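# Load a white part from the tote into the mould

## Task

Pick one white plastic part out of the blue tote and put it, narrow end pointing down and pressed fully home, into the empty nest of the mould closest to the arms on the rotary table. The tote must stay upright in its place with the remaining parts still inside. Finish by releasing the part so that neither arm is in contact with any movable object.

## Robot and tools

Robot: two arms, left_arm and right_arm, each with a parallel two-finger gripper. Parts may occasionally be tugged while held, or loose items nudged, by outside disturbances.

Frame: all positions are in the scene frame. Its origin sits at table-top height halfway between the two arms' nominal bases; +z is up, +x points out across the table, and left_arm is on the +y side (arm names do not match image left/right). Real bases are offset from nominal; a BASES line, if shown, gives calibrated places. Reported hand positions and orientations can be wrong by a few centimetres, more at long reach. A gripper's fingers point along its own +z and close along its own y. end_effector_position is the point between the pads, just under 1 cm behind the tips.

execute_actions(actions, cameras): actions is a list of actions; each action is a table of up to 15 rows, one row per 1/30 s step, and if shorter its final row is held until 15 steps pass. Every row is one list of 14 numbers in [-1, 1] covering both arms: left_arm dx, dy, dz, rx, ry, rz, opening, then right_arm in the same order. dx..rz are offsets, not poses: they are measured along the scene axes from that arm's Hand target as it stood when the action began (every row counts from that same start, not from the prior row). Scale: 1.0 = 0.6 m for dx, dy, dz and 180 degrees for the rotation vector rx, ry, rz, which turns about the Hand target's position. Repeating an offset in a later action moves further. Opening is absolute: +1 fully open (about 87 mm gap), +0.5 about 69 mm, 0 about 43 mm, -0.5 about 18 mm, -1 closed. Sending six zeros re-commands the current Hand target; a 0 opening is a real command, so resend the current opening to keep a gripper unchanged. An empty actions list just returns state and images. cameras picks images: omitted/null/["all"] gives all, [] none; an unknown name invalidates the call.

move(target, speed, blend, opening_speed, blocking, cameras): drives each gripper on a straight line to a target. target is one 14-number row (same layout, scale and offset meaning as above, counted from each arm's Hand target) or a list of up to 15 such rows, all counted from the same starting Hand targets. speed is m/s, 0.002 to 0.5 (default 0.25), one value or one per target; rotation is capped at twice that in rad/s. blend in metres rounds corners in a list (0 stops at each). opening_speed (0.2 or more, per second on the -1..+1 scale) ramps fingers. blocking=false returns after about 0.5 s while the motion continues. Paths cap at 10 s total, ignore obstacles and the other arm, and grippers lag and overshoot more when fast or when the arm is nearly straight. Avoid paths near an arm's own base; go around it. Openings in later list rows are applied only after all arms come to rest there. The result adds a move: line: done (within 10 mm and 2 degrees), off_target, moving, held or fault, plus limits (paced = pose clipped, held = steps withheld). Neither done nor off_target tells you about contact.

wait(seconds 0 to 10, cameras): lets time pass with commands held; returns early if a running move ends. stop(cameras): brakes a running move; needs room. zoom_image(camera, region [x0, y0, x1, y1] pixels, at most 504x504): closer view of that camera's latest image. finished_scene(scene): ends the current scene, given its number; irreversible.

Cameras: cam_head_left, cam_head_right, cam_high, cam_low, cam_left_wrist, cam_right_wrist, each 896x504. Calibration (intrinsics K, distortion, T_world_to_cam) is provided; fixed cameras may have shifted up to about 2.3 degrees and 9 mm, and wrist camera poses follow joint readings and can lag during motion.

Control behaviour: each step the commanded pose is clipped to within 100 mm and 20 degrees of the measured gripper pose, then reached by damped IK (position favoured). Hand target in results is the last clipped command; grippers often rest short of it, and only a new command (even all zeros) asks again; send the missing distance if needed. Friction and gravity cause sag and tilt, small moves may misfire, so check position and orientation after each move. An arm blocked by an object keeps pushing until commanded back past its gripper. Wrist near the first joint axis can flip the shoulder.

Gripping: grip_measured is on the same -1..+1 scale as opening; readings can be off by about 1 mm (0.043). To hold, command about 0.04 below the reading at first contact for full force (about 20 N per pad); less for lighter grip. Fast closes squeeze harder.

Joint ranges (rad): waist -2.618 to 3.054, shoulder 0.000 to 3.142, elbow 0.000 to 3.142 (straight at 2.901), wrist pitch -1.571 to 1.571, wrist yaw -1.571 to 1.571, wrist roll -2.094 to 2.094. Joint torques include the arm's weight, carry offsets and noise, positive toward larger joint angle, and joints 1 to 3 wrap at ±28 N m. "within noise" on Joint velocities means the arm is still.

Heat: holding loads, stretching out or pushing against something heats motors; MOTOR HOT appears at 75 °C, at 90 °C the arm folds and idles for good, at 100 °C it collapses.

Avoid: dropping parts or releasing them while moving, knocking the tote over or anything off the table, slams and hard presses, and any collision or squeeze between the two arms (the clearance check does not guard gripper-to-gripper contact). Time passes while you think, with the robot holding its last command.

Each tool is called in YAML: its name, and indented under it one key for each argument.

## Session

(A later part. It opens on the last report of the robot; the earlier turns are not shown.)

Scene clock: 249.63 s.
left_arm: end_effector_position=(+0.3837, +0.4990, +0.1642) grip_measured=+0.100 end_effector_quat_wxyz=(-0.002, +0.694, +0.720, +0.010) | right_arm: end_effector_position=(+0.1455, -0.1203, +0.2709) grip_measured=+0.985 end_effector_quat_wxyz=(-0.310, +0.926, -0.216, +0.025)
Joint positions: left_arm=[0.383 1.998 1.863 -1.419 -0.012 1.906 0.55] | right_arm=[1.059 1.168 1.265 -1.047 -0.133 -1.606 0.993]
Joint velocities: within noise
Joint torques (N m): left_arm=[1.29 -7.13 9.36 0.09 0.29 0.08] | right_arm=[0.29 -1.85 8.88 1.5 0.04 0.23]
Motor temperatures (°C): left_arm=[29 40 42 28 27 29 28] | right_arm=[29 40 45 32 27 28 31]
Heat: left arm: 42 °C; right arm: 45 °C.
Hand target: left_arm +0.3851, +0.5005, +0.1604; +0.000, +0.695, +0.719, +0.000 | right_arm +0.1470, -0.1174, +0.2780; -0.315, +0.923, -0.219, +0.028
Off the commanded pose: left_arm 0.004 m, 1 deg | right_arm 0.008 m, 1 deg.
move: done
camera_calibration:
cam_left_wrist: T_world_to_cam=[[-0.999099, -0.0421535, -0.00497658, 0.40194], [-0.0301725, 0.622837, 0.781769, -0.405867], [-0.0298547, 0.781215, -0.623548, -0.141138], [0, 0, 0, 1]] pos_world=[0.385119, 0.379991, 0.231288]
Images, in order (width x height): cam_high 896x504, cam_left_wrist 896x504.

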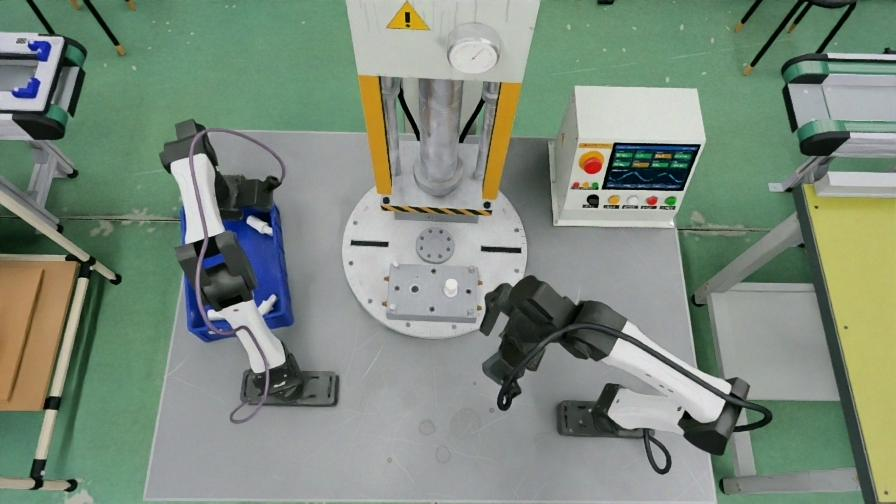

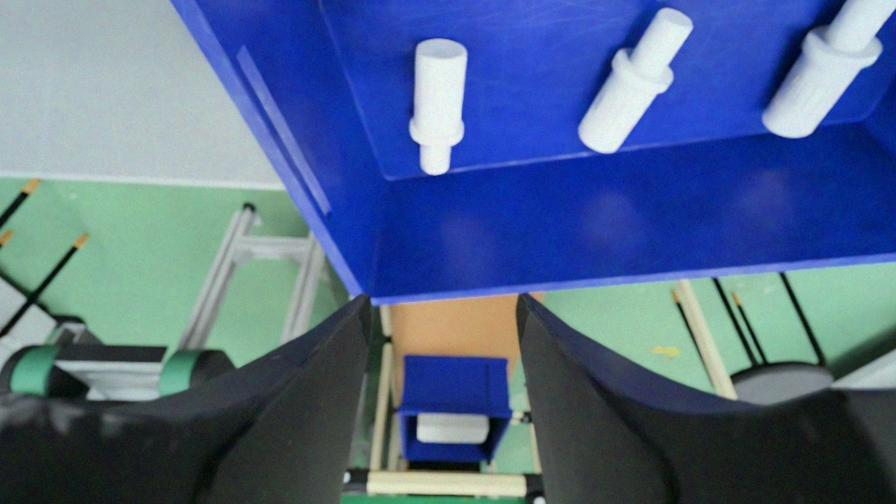

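move:
  target: [0.001,0.015,-0.19,0,0,0,0.1,0,0,0,0,0,0,1]
  speed: 0.1
  cameras: ["cam_left_wrist","cam_high","cam_head_left"]

zoom_image:
  camera: "cam_left_wrist"
  region: [300, 100, 600, 400]

Scene clock: 260.37 s.
left_arm: end_effector_position=(+0.3877, +0.5090, +0.0570) grip_measured=+0.100 end_effector_quat_wxyz=(-0.002, +0.695, +0.719, +0.010) | right_arm: end_effector_position=(+0.1455, -0.1203, +0.2709) grip_measured=+0.985 end_effector_quat_wxyz=(-0.310, +0.926, -0.216, +0.025)
Joint positions: left_arm=[0.403 2.068 1.537 -1.022 -0.012 1.927 0.55] | right_arm=[1.059 1.168 1.265 -1.047 -0.133 -1.606 0.993]
Joint velocities: within noise
Joint torques (N m): left_arm=[1.33 -7.76 6.13 0.38 0.29 0.09] | right_arm=[0.14 -1.78 8.87 1.52 0.03 0.17]
Motor temperatures (°C): left_arm=[29 39 43 28 27 29 28] | right_arm=[29 40 45 32 27 28 31]
Heat: left arm: 43 °C; right arm: 45 °C.
Hand target: left_arm +0.3856, +0.5095, +0.0463; +0.000, +0.695, +0.719, +0.000 | right_arm +0.1470, -0.1174, +0.2780; -0.315, +0.923, -0.219, +0.028
Off the commanded pose: left_arm 0.011 m, 1 deg | right_arm 0.008 m, 1 deg.
move: off_target (left_arm)
camera_calibration:
cam_left_wrist: T_world_to_cam=[[-0.999132, -0.0413948, -0.00461556, 0.405346], [-0.0294097, 0.622667, 0.781934, -0.328364], [-0.029494, 0.781391, -0.623344, -0.21595], [0, 0, 0, 1]] pos_world=[0.388968, 0.389982, 0.124019]
Images, in order (width x height): cam_head_left 896x504, cam_high 896x504, cam_left_wrist 896x504.

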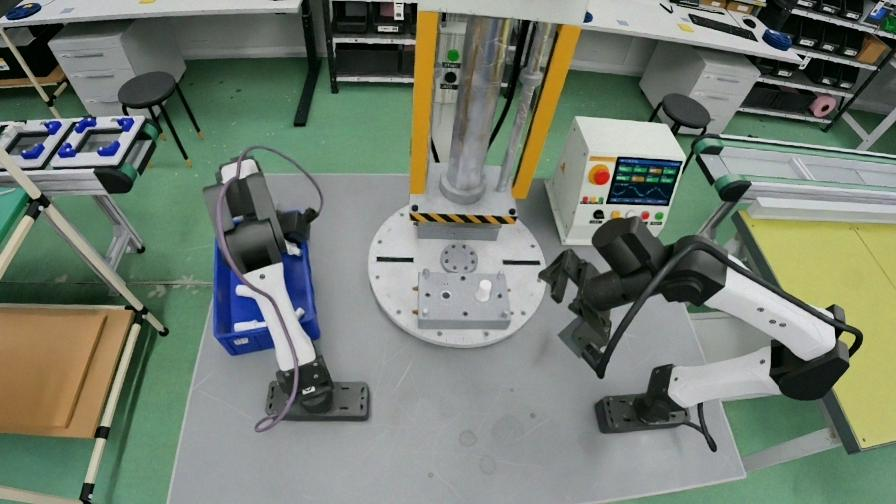

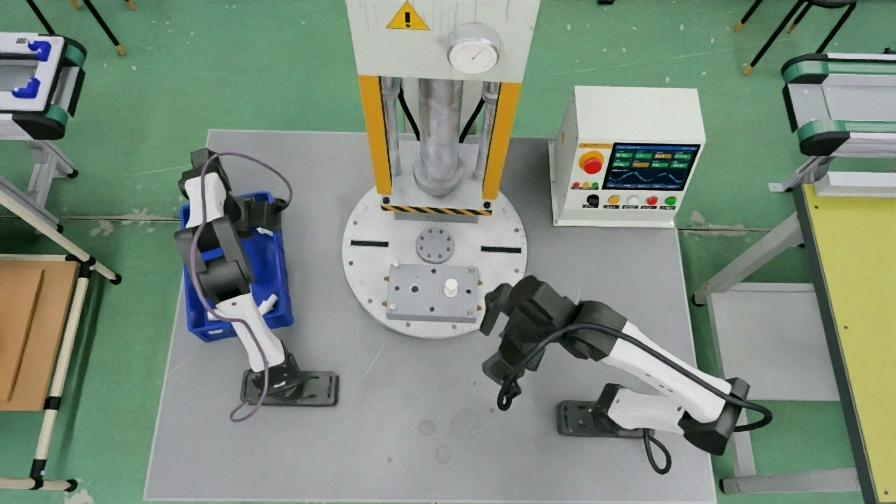

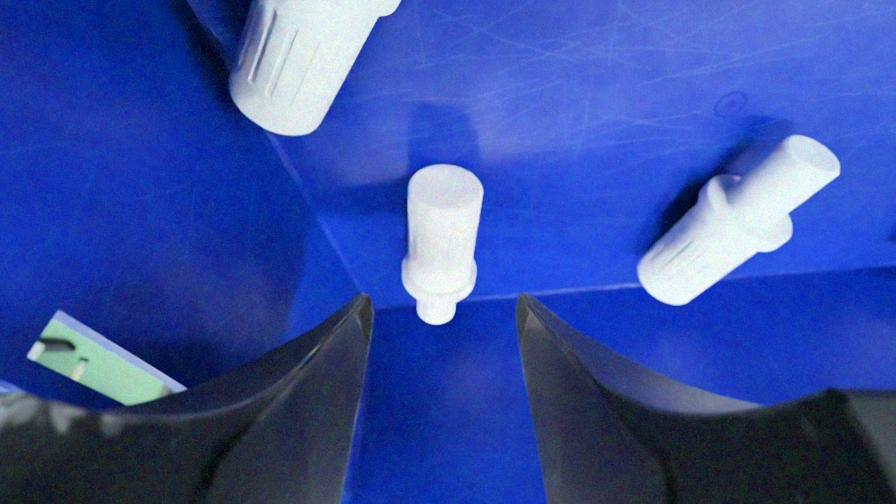

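Scaled by 1.680 from the camera's 896x504 image, which has a finer 1280x720 frame.

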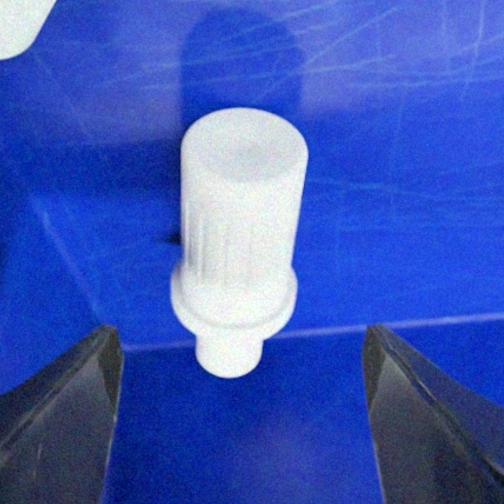

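move:
  target: [-0.001,0.007,-0.052,0,0,0,0.1,0,0,0,0,0,0,1]
  speed: 0.06
  cameras: ["cam_left_wrist","cam_low"]

zoom_image:
  camera: "cam_left_wrist"
  region: [300, 150, 600, 450]

Scene clock: 271.40 s.
left_arm: end_effector_position=(+0.3890, +0.5057, +0.0403) grip_measured=+0.100 end_effector_quat_wxyz=(+0.022, +0.695, +0.719, +0.003) | right_arm: end_effector_position=(+0.1455, -0.1203, +0.2709) grip_measured=+0.985 end_effector_quat_wxyz=(-0.310, +0.926, -0.216, +0.025)
Joint positions: left_arm=[0.417 2.081 1.494 -0.962 0.039 1.94 0.55] | right_arm=[1.059 1.168 1.265 -1.047 -0.133 -1.606 0.993]
Joint velocities: within noise
Joint torques (N m): left_arm=[1.06 -5.57 4.26 0.78 -0.2 0.06] | right_arm=[0.09 -1.91 8.92 1.5 0.02 0.19]
Motor temperatures (°C): left_arm=[29 40 42 28 27 29 28] | right_arm=[29 40 45 32 27 28 31]
Heat: left arm: 42 °C; right arm: 45 °C.
Hand target: left_arm +0.3851, +0.5136, +0.0151; +0.000, +0.695, +0.719, +0.000 | right_arm +0.1470, -0.1174, +0.2780; -0.315, +0.923, -0.219, +0.028
Off the commanded pose: left_arm 0.027 m, 3 deg | right_arm 0.008 m, 1 deg.
move: off_target (left_arm)
camera_calibration:
cam_left_wrist: T_world_to_cam=[[-0.998786, -0.0410872, -0.027163, 0.407085], [-0.0474916, 0.65714, 0.752271, -0.32241], [-0.0130588, 0.752648, -0.658294, -0.214119], [0, 0, 0, 1]] pos_world=[0.388483, 0.389751, 0.112644]
Images, in order (width x height): cam_low 896x504, cam_left_wrist 896x504.

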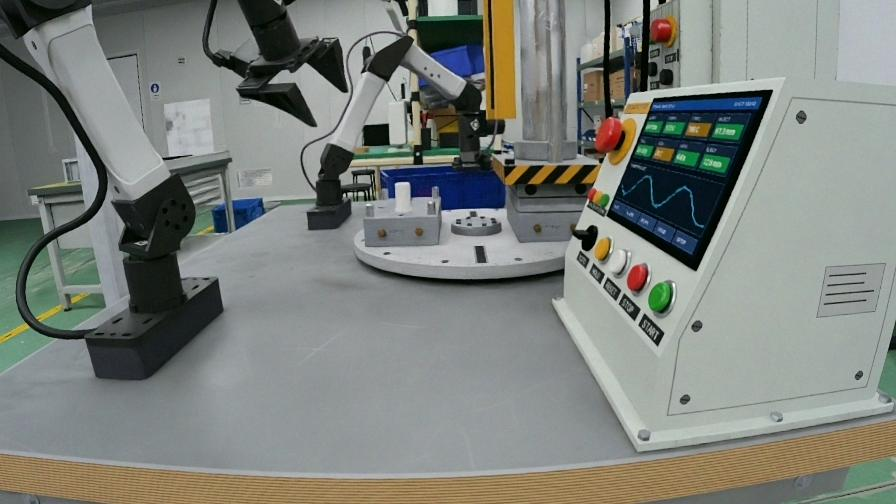

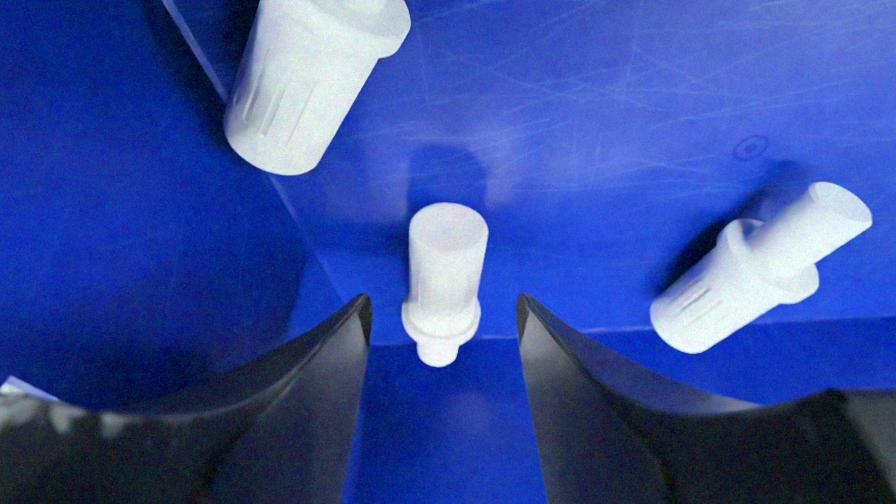

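Scaled by 1.680 from the camera's 896x504 image, which has a finer 1280x720 frame.

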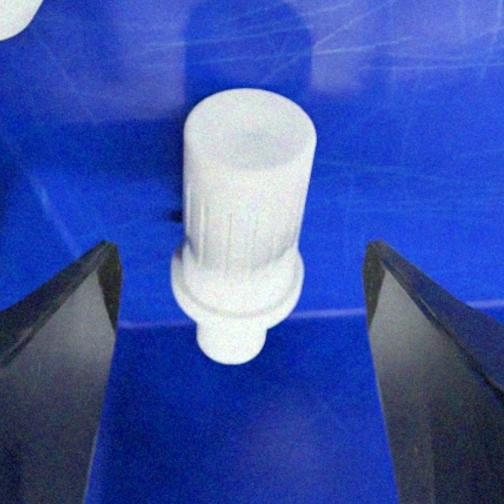

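move:
  target:
    - [0,0,0.1,0,0,0,0.1,0,0,0,0,0,0,1]
    - [0,-0.035,0.1,0,0,0,0.1,0,0,0,0,0,0,1]
  speed: 0.08
  cameras: ["cam_left_wrist","cam_head_left"]

Scene clock: 303.27 s.
left_arm: end_effector_position=(+0.3898, +0.4938, +0.0634) grip_measured=+0.100 end_effector_quat_wxyz=(+0.001, +0.697, +0.717, -0.007) | right_arm: end_effector_position=(+0.1455, -0.1203, +0.2709) grip_measured=+0.985 end_effector_quat_wxyz=(-0.310, +0.926, -0.216, +0.025)
Joint positions: left_arm=[0.374 2.073 1.575 -1.085 0.008 1.905 0.55] | right_arm=[1.059 1.168 1.265 -1.047 -0.133 -1.606 0.993]
Joint velocities: within noise
Joint torques (N m): left_arm=[0.49 -12.19 5.81 0.05 0.09 -0.06] | right_arm=[0.1 -1.83 8.87 1.5 0.02 0.16]
Motor temperatures (°C): left_arm=[29 38 40 28 27 29 28] | right_arm=[29 39 46 33 27 28 31]
Heat: left arm: 40 °C; right arm: 46 °C.
Hand target: left_arm +0.3851, +0.4927, +0.0752; +0.000, +0.695, +0.719, +0.000 | right_arm +0.1470, -0.1174, +0.2780; -0.315, +0.923, -0.219, +0.028
Off the commanded pose: left_arm 0.013 m, 1 deg | right_arm 0.008 m, 1 deg.
move: off_target (left_arm)
camera_calibration:
cam_left_wrist: T_world_to_cam=[[-0.999291, -0.0339255, 0.0163166, 0.401889], [-0.00945462, 0.64571, 0.763524, -0.341824], [-0.0364388, 0.762828, -0.645573, -0.186684], [0, 0, 0, 1]] pos_world=[0.391569, 0.376761, 0.133915]
Images, in order (width x height): cam_head_left 896x504, cam_left_wrist 896x504.

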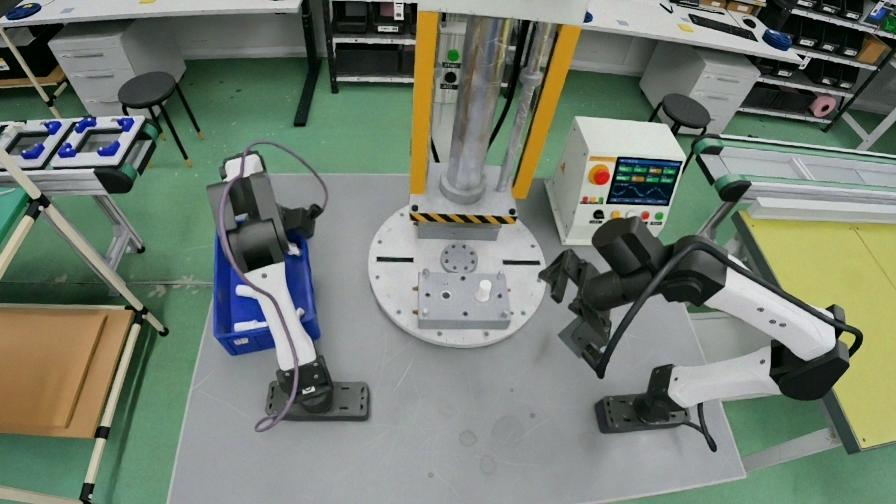

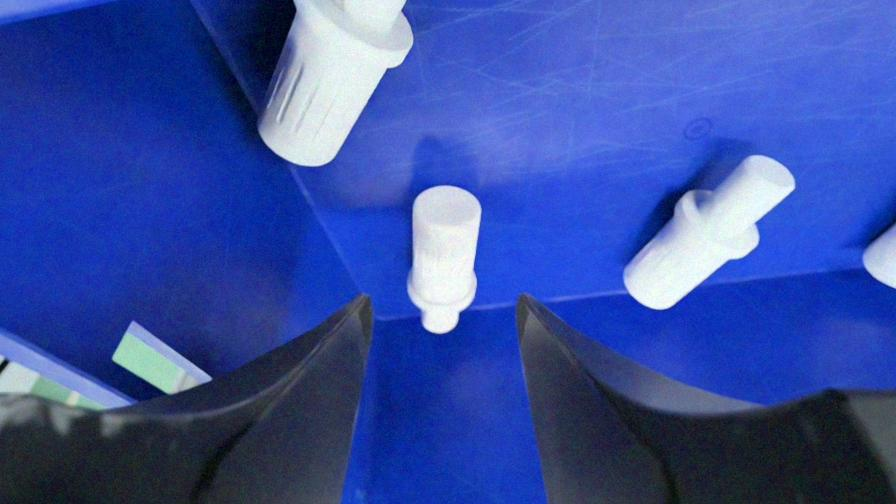

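move:
  target:
    - [-0.007,0.012,0.0,0.05,0,0,0.1,0,0,0,0,0,0,1]
    - [-0.007,0.018,-0.06,0.05,0,0,0.1,0,0,0,0,0,0,1]
  speed: 0.06
  cameras: ["cam_left_wrist"]

zoom_image:
  camera: "cam_left_wrist"
  region: [250, 100, 650, 500]

Scene clock: 315.83 s.
left_arm: end_effector_position=(+0.3810, +0.5009, +0.0456) grip_measured=+0.100 end_effector_quat_wxyz=(-0.049, +0.694, +0.717, +0.053) | right_arm: end_effector_position=(+0.1455, -0.1203, +0.2709) grip_measured=+0.985 end_effector_quat_wxyz=(-0.310, +0.926, -0.216, +0.025)
Joint positions: left_arm=[0.334 2.029 1.399 -0.893 -0.136 1.864 0.55] | right_arm=[1.059 1.168 1.265 -1.047 -0.133 -1.606 0.993]
Joint velocities: within noise
Joint torques (N m): left_arm=[0.73 -8.06 5.57 0.59 -0.04 0] | right_arm=[0.23 -1.88 9.03 1.52 0.01 0.18]
Motor temperatures (°C): left_arm=[29 43 40 28 27 29 28] | right_arm=[29 39 46 33 27 28 31]
Heat: left arm: 43 °C; right arm: 46 °C.
Hand target: left_arm +0.3809, +0.5034, +0.0391; -0.055, +0.693, +0.717, +0.056 | right_arm +0.1470, -0.1174, +0.2780; -0.315, +0.923, -0.219, +0.028
Off the commanded pose: left_arm 0.007 m, 1 deg | right_arm 0.008 m, 1 deg.
move: done
camera_calibration:
cam_left_wrist: T_world_to_cam=[[-0.999224, -0.0393764, -0.0000509779, 0.397104], [-0.0204897, 0.518844, 0.854623, -0.26931], [-0.0336256, 0.853962, -0.519248, -0.256447], [0, 0, 0, 1]] pos_world=[0.382655, 0.374362, 0.0970187]
Images, in order (width x height): cam_left_wrist 896x504.

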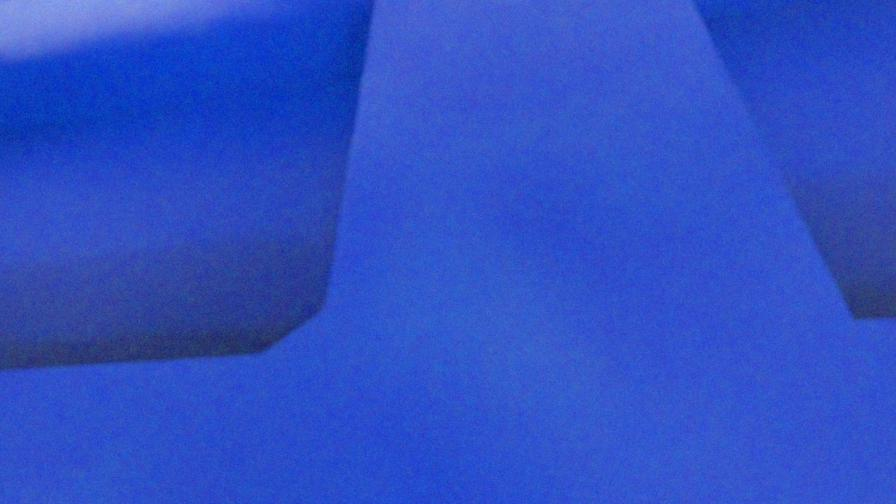

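Scaled by 1.260 from the camera's 896x504 image, which has a finer 1280x720 frame.

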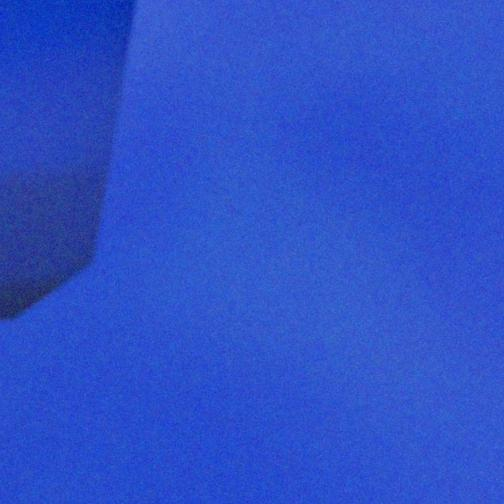

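move:
  target:
    - [0,0,0.12,0,0,0,0.1,0,0,0,0,0,0,1]
    - [0.009,0.01,0.12,-0.1,0,0,0.1,0,0,0,0,0,0,1]
    - [0.009,0.01,0.04,-0.1,0,0,0.1,0,0,0,0,0,0,1]
  speed: 0.08
  cameras: ["cam_left_wrist","cam_high"]

Scene clock: 362.73 s.
left_arm: end_effector_position=(+0.3873, +0.5103, +0.0744) grip_measured=+0.100 end_effector_quat_wxyz=(+0.050, +0.693, +0.718, -0.045) | right_arm: end_effector_position=(+0.1455, -0.1203, +0.2709) grip_measured=+0.985 end_effector_quat_wxyz=(-0.310, +0.926, -0.216, +0.025)
Joint positions: left_arm=[0.468 2.111 1.693 -1.203 0.124 1.995 0.55] | right_arm=[1.059 1.168 1.265 -1.047 -0.133 -1.606 0.993]
Joint velocities: within noise
Joint torques (N m): left_arm=[1.21 -8.01 6.06 0.21 0.42 0.1] | right_arm=[0.28 -1.91 8.84 1.52 -0.01 0.15]
Motor temperatures (°C): left_arm=[29 44 40 28 27 29 28] | right_arm=[29 39 47 33 27 28 31]
Heat: left arm: 44 °C; right arm: 47 °C.
Hand target: left_arm +0.3862, +0.5095, +0.0631; +0.054, +0.693, +0.717, -0.057 | right_arm +0.1470, -0.1174, +0.2780; -0.315, +0.923, -0.219, +0.028
Off the commanded pose: left_arm 0.011 m, 1 deg | right_arm 0.008 m, 1 deg.
move: off_target (left_arm)
camera_calibration:
cam_left_wrist: T_world_to_cam=[[-0.999185, -0.0402137, 0.0034831, 0.403905], [-0.0271536, 0.733505, 0.679142, -0.392645], [-0.0298657, 0.678494, -0.733999, -0.14521], [0, 0, 0, 1]] pos_world=[0.388577, 0.402773, 0.158671]
Images, in order (width x height): cam_high 896x504, cam_left_wrist 896x504.

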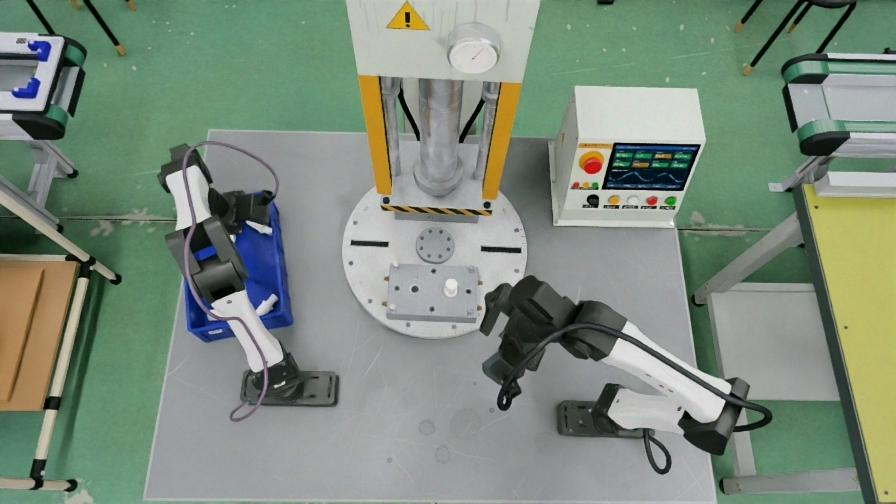

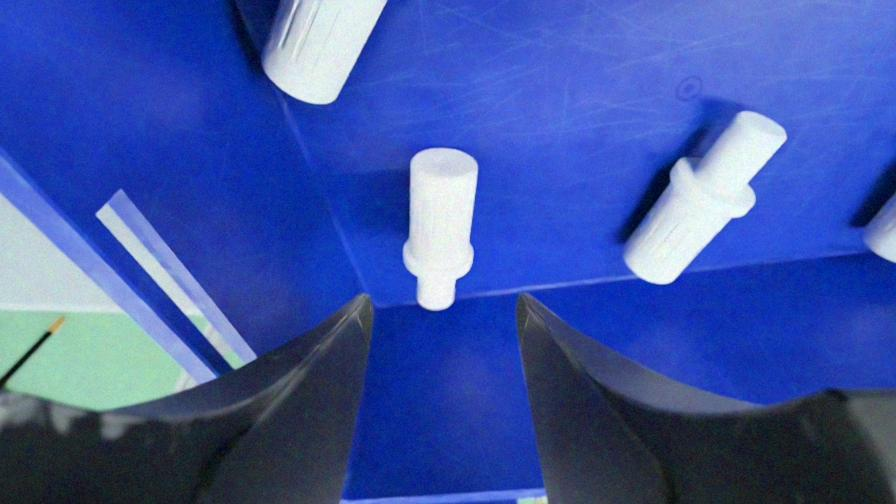

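move:
  target: [0,-0.006,-0.055,0,0,0,0.1,0,0,0,0,0,0,1]
  speed: 0.05
  cameras: ["cam_left_wrist"]

Scene clock: 367.87 s.
left_arm: end_effector_position=(+0.3873, +0.5102, +0.0422) grip_measured=+0.100 end_effector_quat_wxyz=(+0.051, +0.693, +0.718, -0.043) | right_arm: end_effector_position=(+0.1455, -0.1203, +0.2709) grip_measured=+0.985 end_effector_quat_wxyz=(-0.310, +0.926, -0.216, +0.025)
Joint positions: left_arm=[0.468 2.138 1.603 -1.083 0.125 1.995 0.55] | right_arm=[1.059 1.168 1.265 -1.047 -0.133 -1.606 0.993]
Joint velocities: within noise
Joint torques (N m): left_arm=[0.58 -7.95 5.83 0.22 0.41 0.01] | right_arm=[0.13 -1.92 8.81 1.5 0.02 0.2]
Motor temperatures (°C): left_arm=[29 43 40 28 27 29 28] | right_arm=[29 39 47 33 27 28 31]
Heat: left arm: 43 °C; right arm: 47 °C.
Hand target: left_arm +0.3862, +0.5059, +0.0301; +0.054, +0.693, +0.717, -0.057 | right_arm +0.1470, -0.1174, +0.2780; -0.315, +0.923, -0.219, +0.028
Off the commanded pose: left_arm 0.013 m, 2 deg | right_arm 0.008 m, 1 deg.
move: off_target (left_arm)
camera_calibration:
cam_left_wrist: T_world_to_cam=[[-0.99919, -0.0402523, 0.0000344144, 0.404243], [-0.0295031, 0.732942, 0.679651, -0.369497], [-0.0273827, 0.6791, -0.733535, -0.170066], [0, 0, 0, 1]] pos_world=[0.388358, 0.402583, 0.126366]
Images, in order (width x height): cam_left_wrist 896x504.

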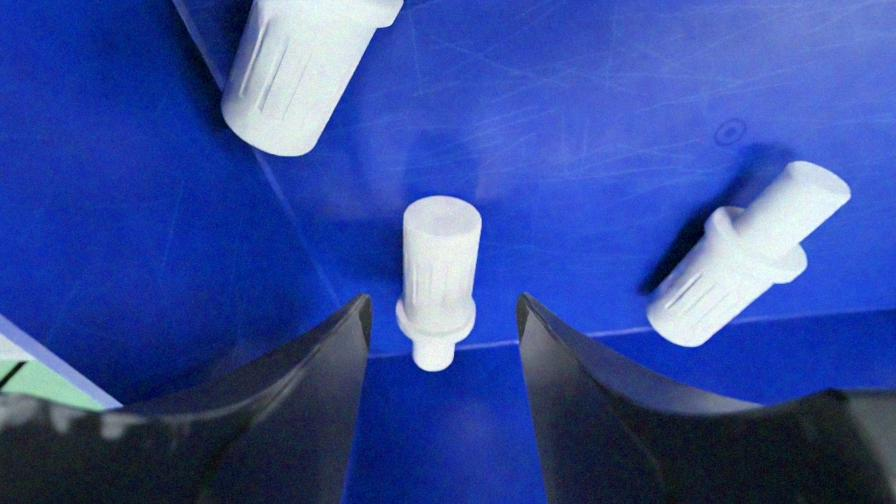

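move:
  target: [0.002,-0.003,-0.032,0,0,0,0.1,0,0,0,0,0,0,1]
  speed: 0.04
  cameras: ["cam_left_wrist"]

Scene clock: 374.20 s.
left_arm: end_effector_position=(+0.3879, +0.5084, +0.0253) grip_measured=+0.100 end_effector_quat_wxyz=(+0.055, +0.693, +0.717, -0.046) | right_arm: end_effector_position=(+0.1455, -0.1203, +0.2709) grip_measured=+0.985 end_effector_quat_wxyz=(-0.310, +0.926, -0.216, +0.025)
Joint positions: left_arm=[0.468 2.16 1.57 -1.03 0.136 1.995 0.55] | right_arm=[1.059 1.168 1.265 -1.047 -0.133 -1.606 0.993]
Joint velocities: within noise
Joint torques (N m): left_arm=[0.16 -7.72 5.38 0.33 0.3 -0.04] | right_arm=[0.14 -1.78 8.98 1.5 -0.02 0.19]
Motor temperatures (°C): left_arm=[29 42 40 28 27 29 28] | right_arm=[29 39 47 33 27 28 31]
Heat: left arm: 42 °C; right arm: 47 °C.
Hand target: left_arm +0.3874, +0.5041, +0.0110; +0.054, +0.693, +0.717, -0.056 | right_arm +0.1470, -0.1174, +0.2780; -0.315, +0.923, -0.219, +0.028
Off the commanded pose: left_arm 0.015 m, 1 deg | right_arm 0.008 m, 1 deg.
move: off_target (left_arm)
camera_calibration:
cam_left_wrist: T_world_to_cam=[[-0.999167, -0.0407775, -0.00147786, 0.405021], [-0.0312063, 0.740305, 0.671546, -0.359493], [-0.0262899, 0.671033, -0.740961, -0.177341], [0, 0, 0, 1]] pos_world=[0.388802, 0.401652, 0.110612]
Images, in order (width x height): cam_left_wrist 896x504.

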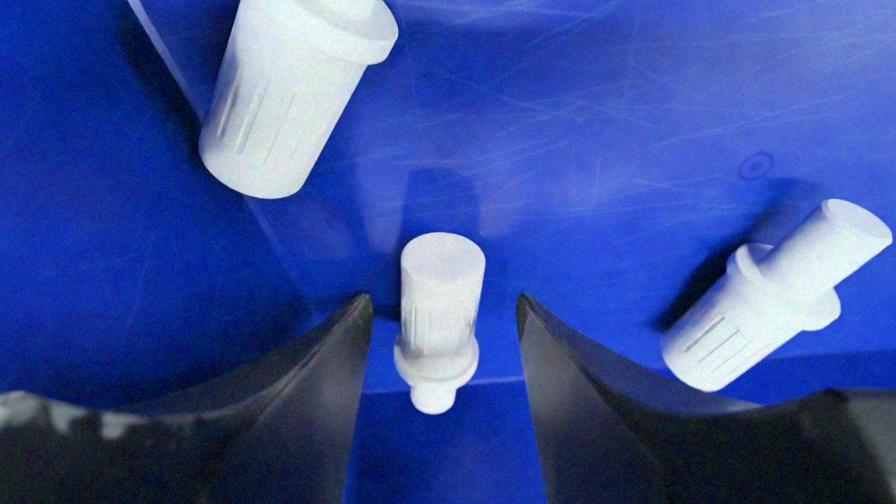

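move:
  target:
    - [0,0,-0.008,0,0,0,0.1,0,0,0,0,0,0,1]
    - [0,0,-0.008,0,0,0,-0.5,0,0,0,0,0,0,1]
  speed: 0.04
  opening_speed: 0.5
  cameras: ["cam_left_wrist"]

Scene clock: 380.83 s.
left_arm: end_effector_position=(+0.3896, +0.5073, +0.0240) grip_measured=-0.342 end_effector_quat_wxyz=(+0.061, +0.693, +0.717, -0.045) | right_arm: end_effector_position=(+0.1455, -0.1203, +0.2709) grip_measured=+0.985 end_effector_quat_wxyz=(-0.310, +0.926, -0.216, +0.025)
Joint positions: left_arm=[0.468 2.16 1.565 -1.019 0.145 1.995 0.329] | right_arm=[1.059 1.168 1.265 -1.047 -0.133 -1.606 0.993]
Joint velocities: within noise
Joint torques (N m): left_arm=[0.14 -7.23 4.98 0.4 0.24 -0.04] | right_arm=[0.09 -1.98 8.88 1.52 0.01 0.2]
Motor temperatures (°C): left_arm=[29 42 40 28 27 29 28] | right_arm=[29 39 47 33 27 28 31]
Heat: left arm: 42 °C; right arm: 47 °C.
Hand target: left_arm +0.3875, +0.5041, +0.0062; +0.054, +0.693, +0.717, -0.056 | right_arm +0.1470, -0.1174, +0.2780; -0.315, +0.923, -0.219, +0.028
Off the commanded pose: left_arm 0.018 m, 1 deg | right_arm 0.008 m, 1 deg.
move: off_target (left_arm); target 2's new opening was sent with left_arm's hand 0.018 m and 1 deg from that target
camera_calibration:
cam_left_wrist: T_world_to_cam=[[-0.999093, -0.0412631, -0.0105537, 0.407069], [-0.0377842, 0.744328, 0.666744, -0.357147], [-0.0196565, 0.666538, -0.745212, -0.177709], [0, 0, 0, 1]] pos_world=[0.389712, 0.401082, 0.109991]
Images, in order (width x height): cam_left_wrist 896x504.

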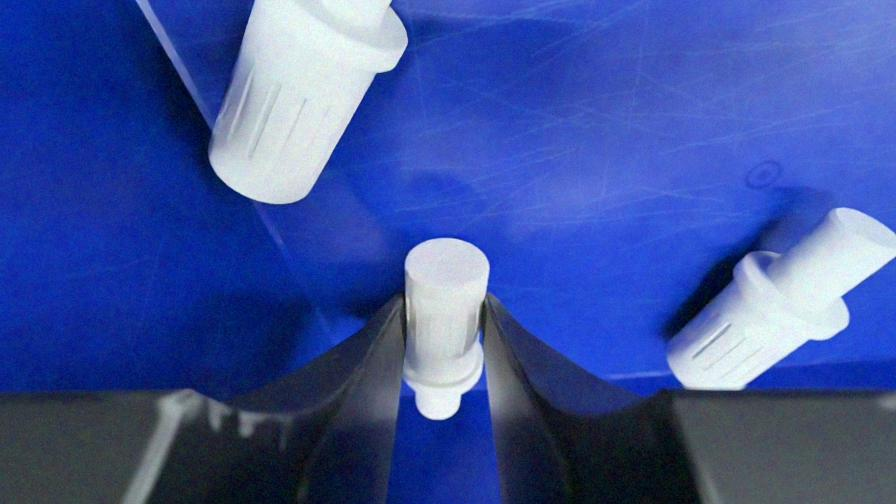

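move:
  target:
    - [0,-0.01,0.06,0,0,0,-0.5,0,0,0,0,0,0,1]
    - [0,-0.02,0.33,0,0,0,-0.5,0,0,0,0,0,0,1]
  speed: 0.08
  blend: 0.02

Scene clock: 401.77 s.
left_arm: end_effector_position=(+0.3883, +0.4937, +0.1872) grip_measured=-0.342 end_effector_quat_wxyz=(+0.068, +0.692, +0.718, -0.027) | right_arm: end_effector_position=(+0.1455, -0.1203, +0.2709) grip_measured=+0.985 end_effector_quat_wxyz=(-0.310, +0.926, -0.216, +0.025)
Joint positions: left_arm=[0.438 2.047 2.046 -1.57 0.145 1.96 0.329] | right_arm=[1.059 1.168 1.265 -1.047 -0.133 -1.606 0.993]
Joint velocities: within noise
Joint torques (N m): left_arm=[0.02 -11.52 8.84 0.06 0.16 -0.07] | right_arm=[0.16 -1.94 8.94 1.49 -0.01 0.17]
Motor temperatures (°C): left_arm=[29 41 40 28 27 29 29] | right_arm=[29 39 47 33 27 28 31]
Heat: left arm: 41 °C; right arm: 47 °C.
Hand target: left_arm +0.3875, +0.4920, +0.2042; +0.054, +0.693, +0.717, -0.057 | right_arm +0.1470, -0.1174, +0.2780; -0.315, +0.923, -0.219, +0.028
Off the commanded pose: left_arm 0.017 m, 4 deg | right_arm 0.008 m, 1 deg.
joint sent to its limit (left arm) — joint 4 (wrist pitch), lower limit. The joint targets are off in orientation, not in position.
move: off_target (left_arm); blend cut to 0.018 m at target 1
camera_calibration:
cam_left_wrist: T_world_to_cam=[[-0.997888, -0.0453654, -0.0464992, 0.415294], [-0.0648776, 0.732624, 0.677535, -0.441633], [0.00332974, 0.67912, -0.734019, -0.0643496], [0, 0, 0, 1]] pos_world=[0.385979, 0.386092, 0.271299]
cam_right_wrist: T_world_to_cam=[[0.374684, 0.709318, 0.59706, -0.134955], [0.460864, -0.701266, 0.543902, -0.273454], [0.804497, 0.0713722, -0.589653, 0.19284], [0, 0, 0, 1]] pos_world=[0.0214517, -0.109802, 0.343017]

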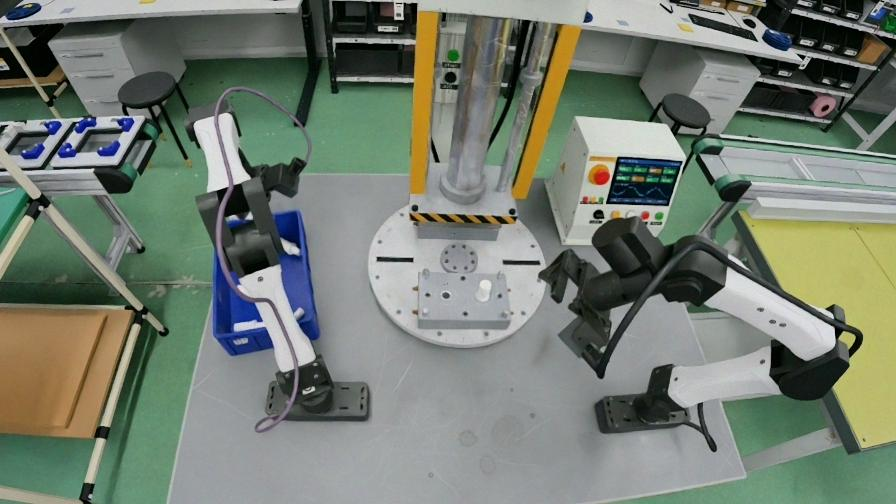

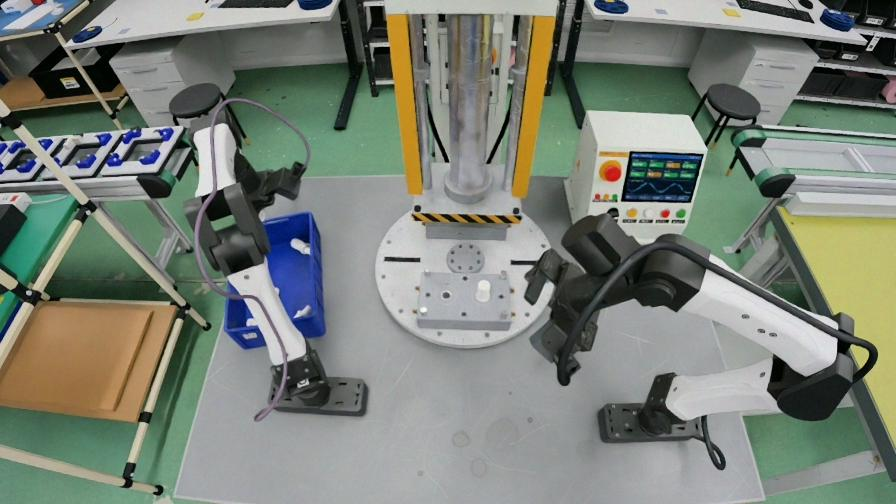

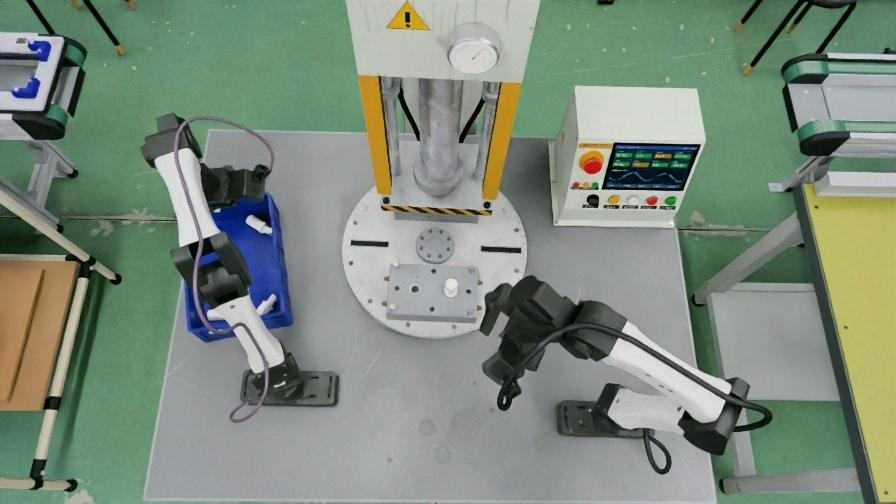

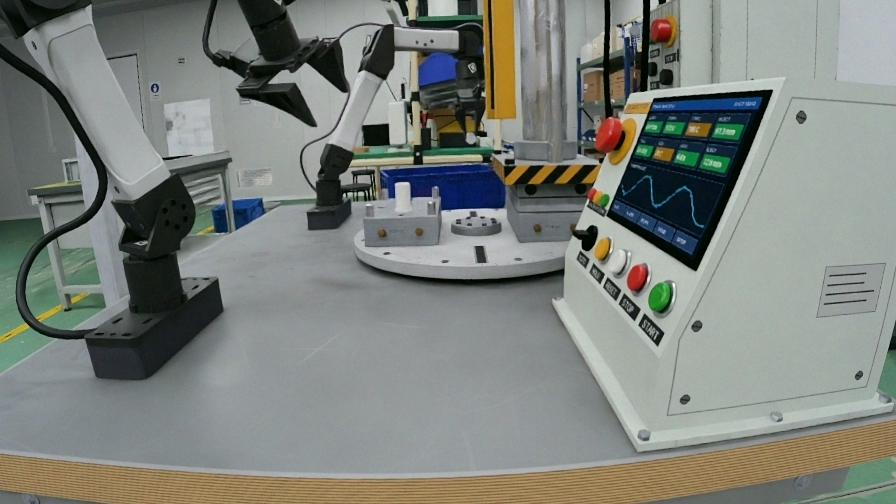

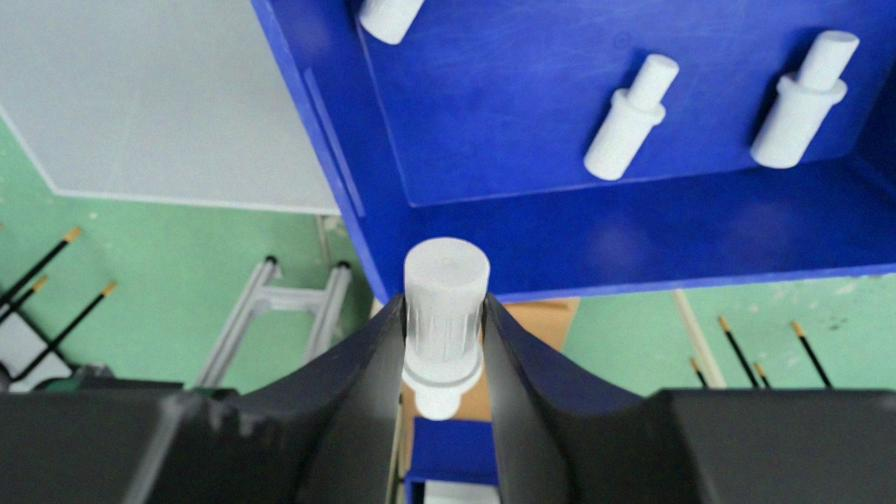

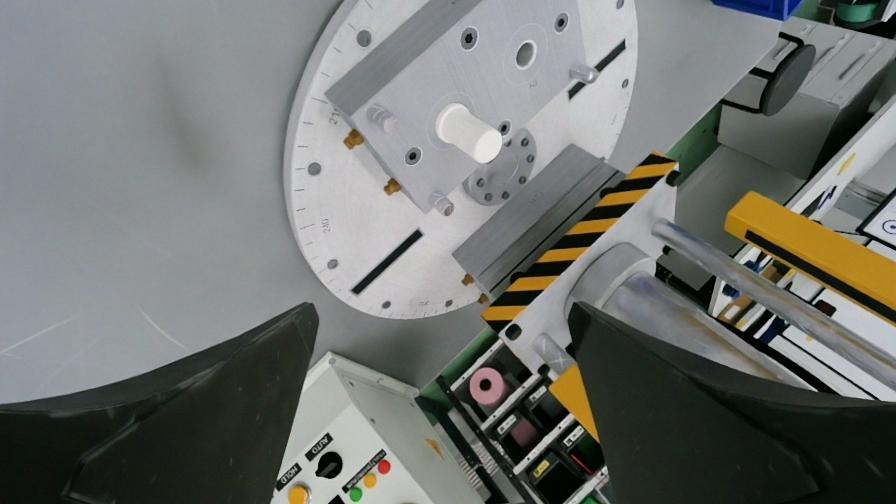

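move:
  target:
    - [0.02,-0.187,0.126,-0.0975,-0.1015,0.0925,-0.5,0,0,0,0,0,0,1]
    - [-0.079,-0.487,0.126,-0.234,-0.2436,0.222,-0.5,0,0,0,0,0,0,1]
    - [-0.246,-0.687,0.076,-0.390,-0.406,0.370,-0.5,0,0,0,0,0,0,1]
  speed: 0.18
  blend: 0.08

Scene clock: 420.67 s.
left_arm: end_effector_position=(+0.2418, +0.0810, +0.2505) grip_measured=-0.342 end_effector_quat_wxyz=(+0.749, +0.020, +0.662, -0.018) | right_arm: end_effector_position=(+0.1455, -0.1203, +0.2709) grip_measured=+0.985 end_effector_quat_wxyz=(-0.310, +0.926, -0.216, +0.025)
Joint positions: left_arm=[-1.404 1.431 0.425 1.542 -1.33 0.529 0.329] | right_arm=[1.059 1.168 1.265 -1.047 -0.133 -1.606 0.993]
Joint velocities: within noise
Joint torques (N m): left_arm=[0.12 -3.07 6.49 1.19 0.32 0.09] | right_arm=[0.2 -1.99 8.81 1.52 0.01 0.18]
Motor temperatures (°C): left_arm=[29 43 40 29 27 29 29] | right_arm=[29 38 47 33 27 28 31]
Heat: left arm: 43 °C; right arm: 47 °C.
Hand target: left_arm +0.2399, +0.0799, +0.2497; +0.780, -0.001, +0.626, +0.001 | right_arm +0.1470, -0.1174, +0.2780; -0.315, +0.923, -0.219, +0.028
Off the commanded pose: left_arm 0.002 m, 6 deg | right_arm 0.008 m, 1 deg.
joint sent to its limit (left arm) — joint 4 (wrist pitch), upper limit. The joint targets are off in orientation, not in position.
move: off_target (left_arm)
camera_calibration:
cam_left_wrist: T_world_to_cam=[[-0.0612449, -0.998123, -0.000478485, 0.0924856], [-0.686292, 0.042459, -0.726086, 0.366145], [0.724743, -0.0441407, -0.687604, 0.135468], [0, 0, 0, 1]] pos_world=[0.158767, 0.0827455, 0.359046]
cam_right_wrist: T_world_to_cam=[[0.374684, 0.709318, 0.59706, -0.134955], [0.460864, -0.701266, 0.543902, -0.273454], [0.804497, 0.0713722, -0.589653, 0.19284], [0, 0, 0, 1]] pos_world=[0.0214517, -0.109802, 0.343017]

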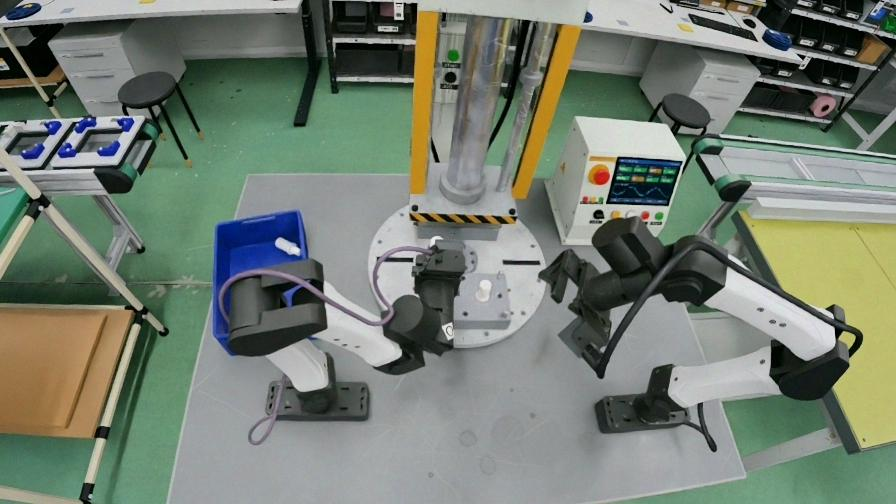

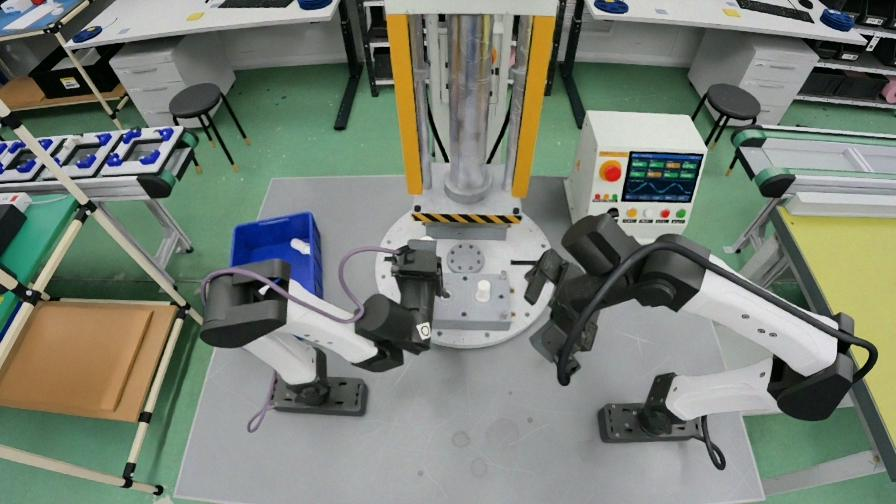

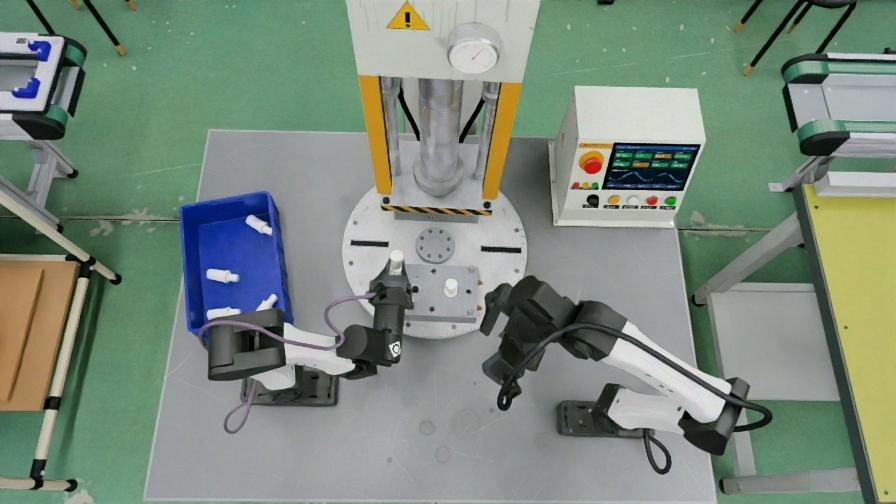

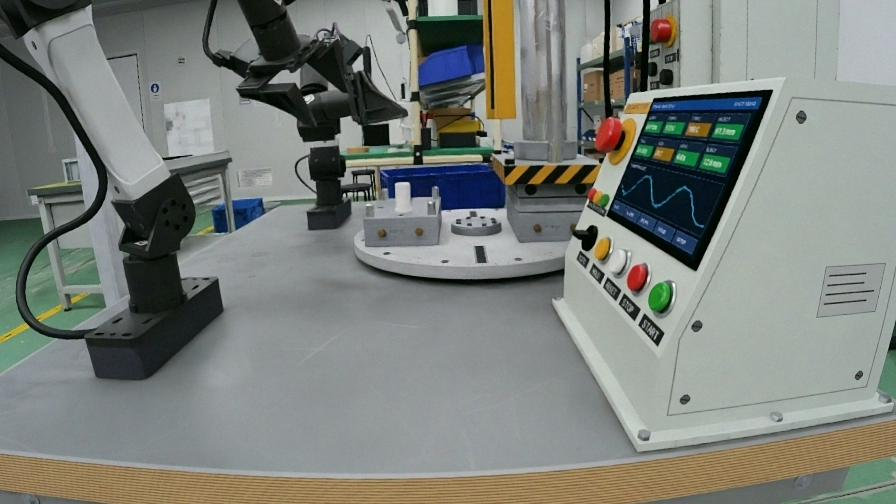

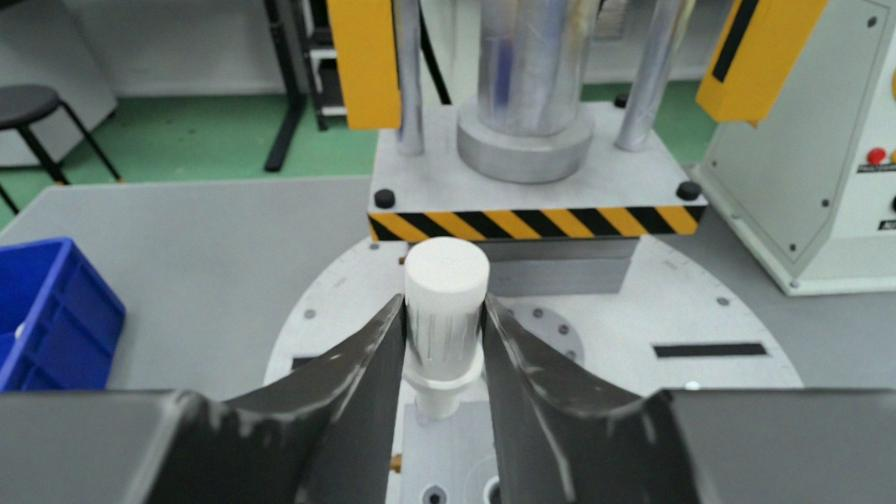

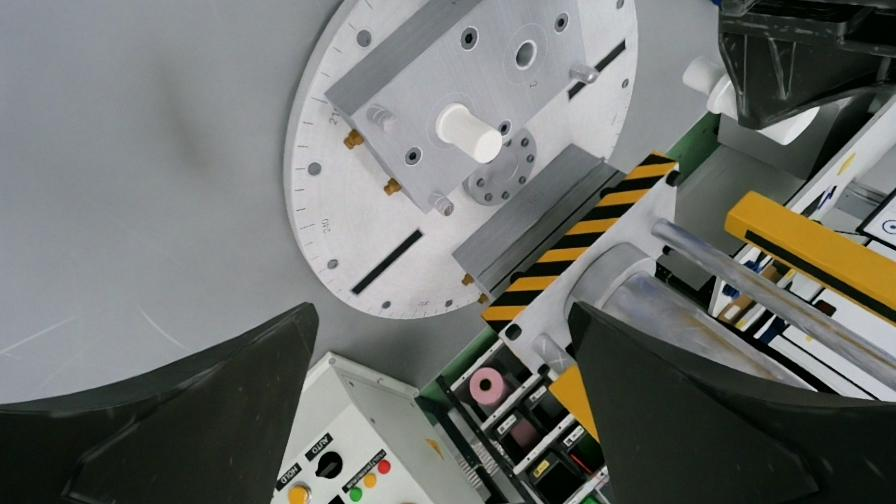

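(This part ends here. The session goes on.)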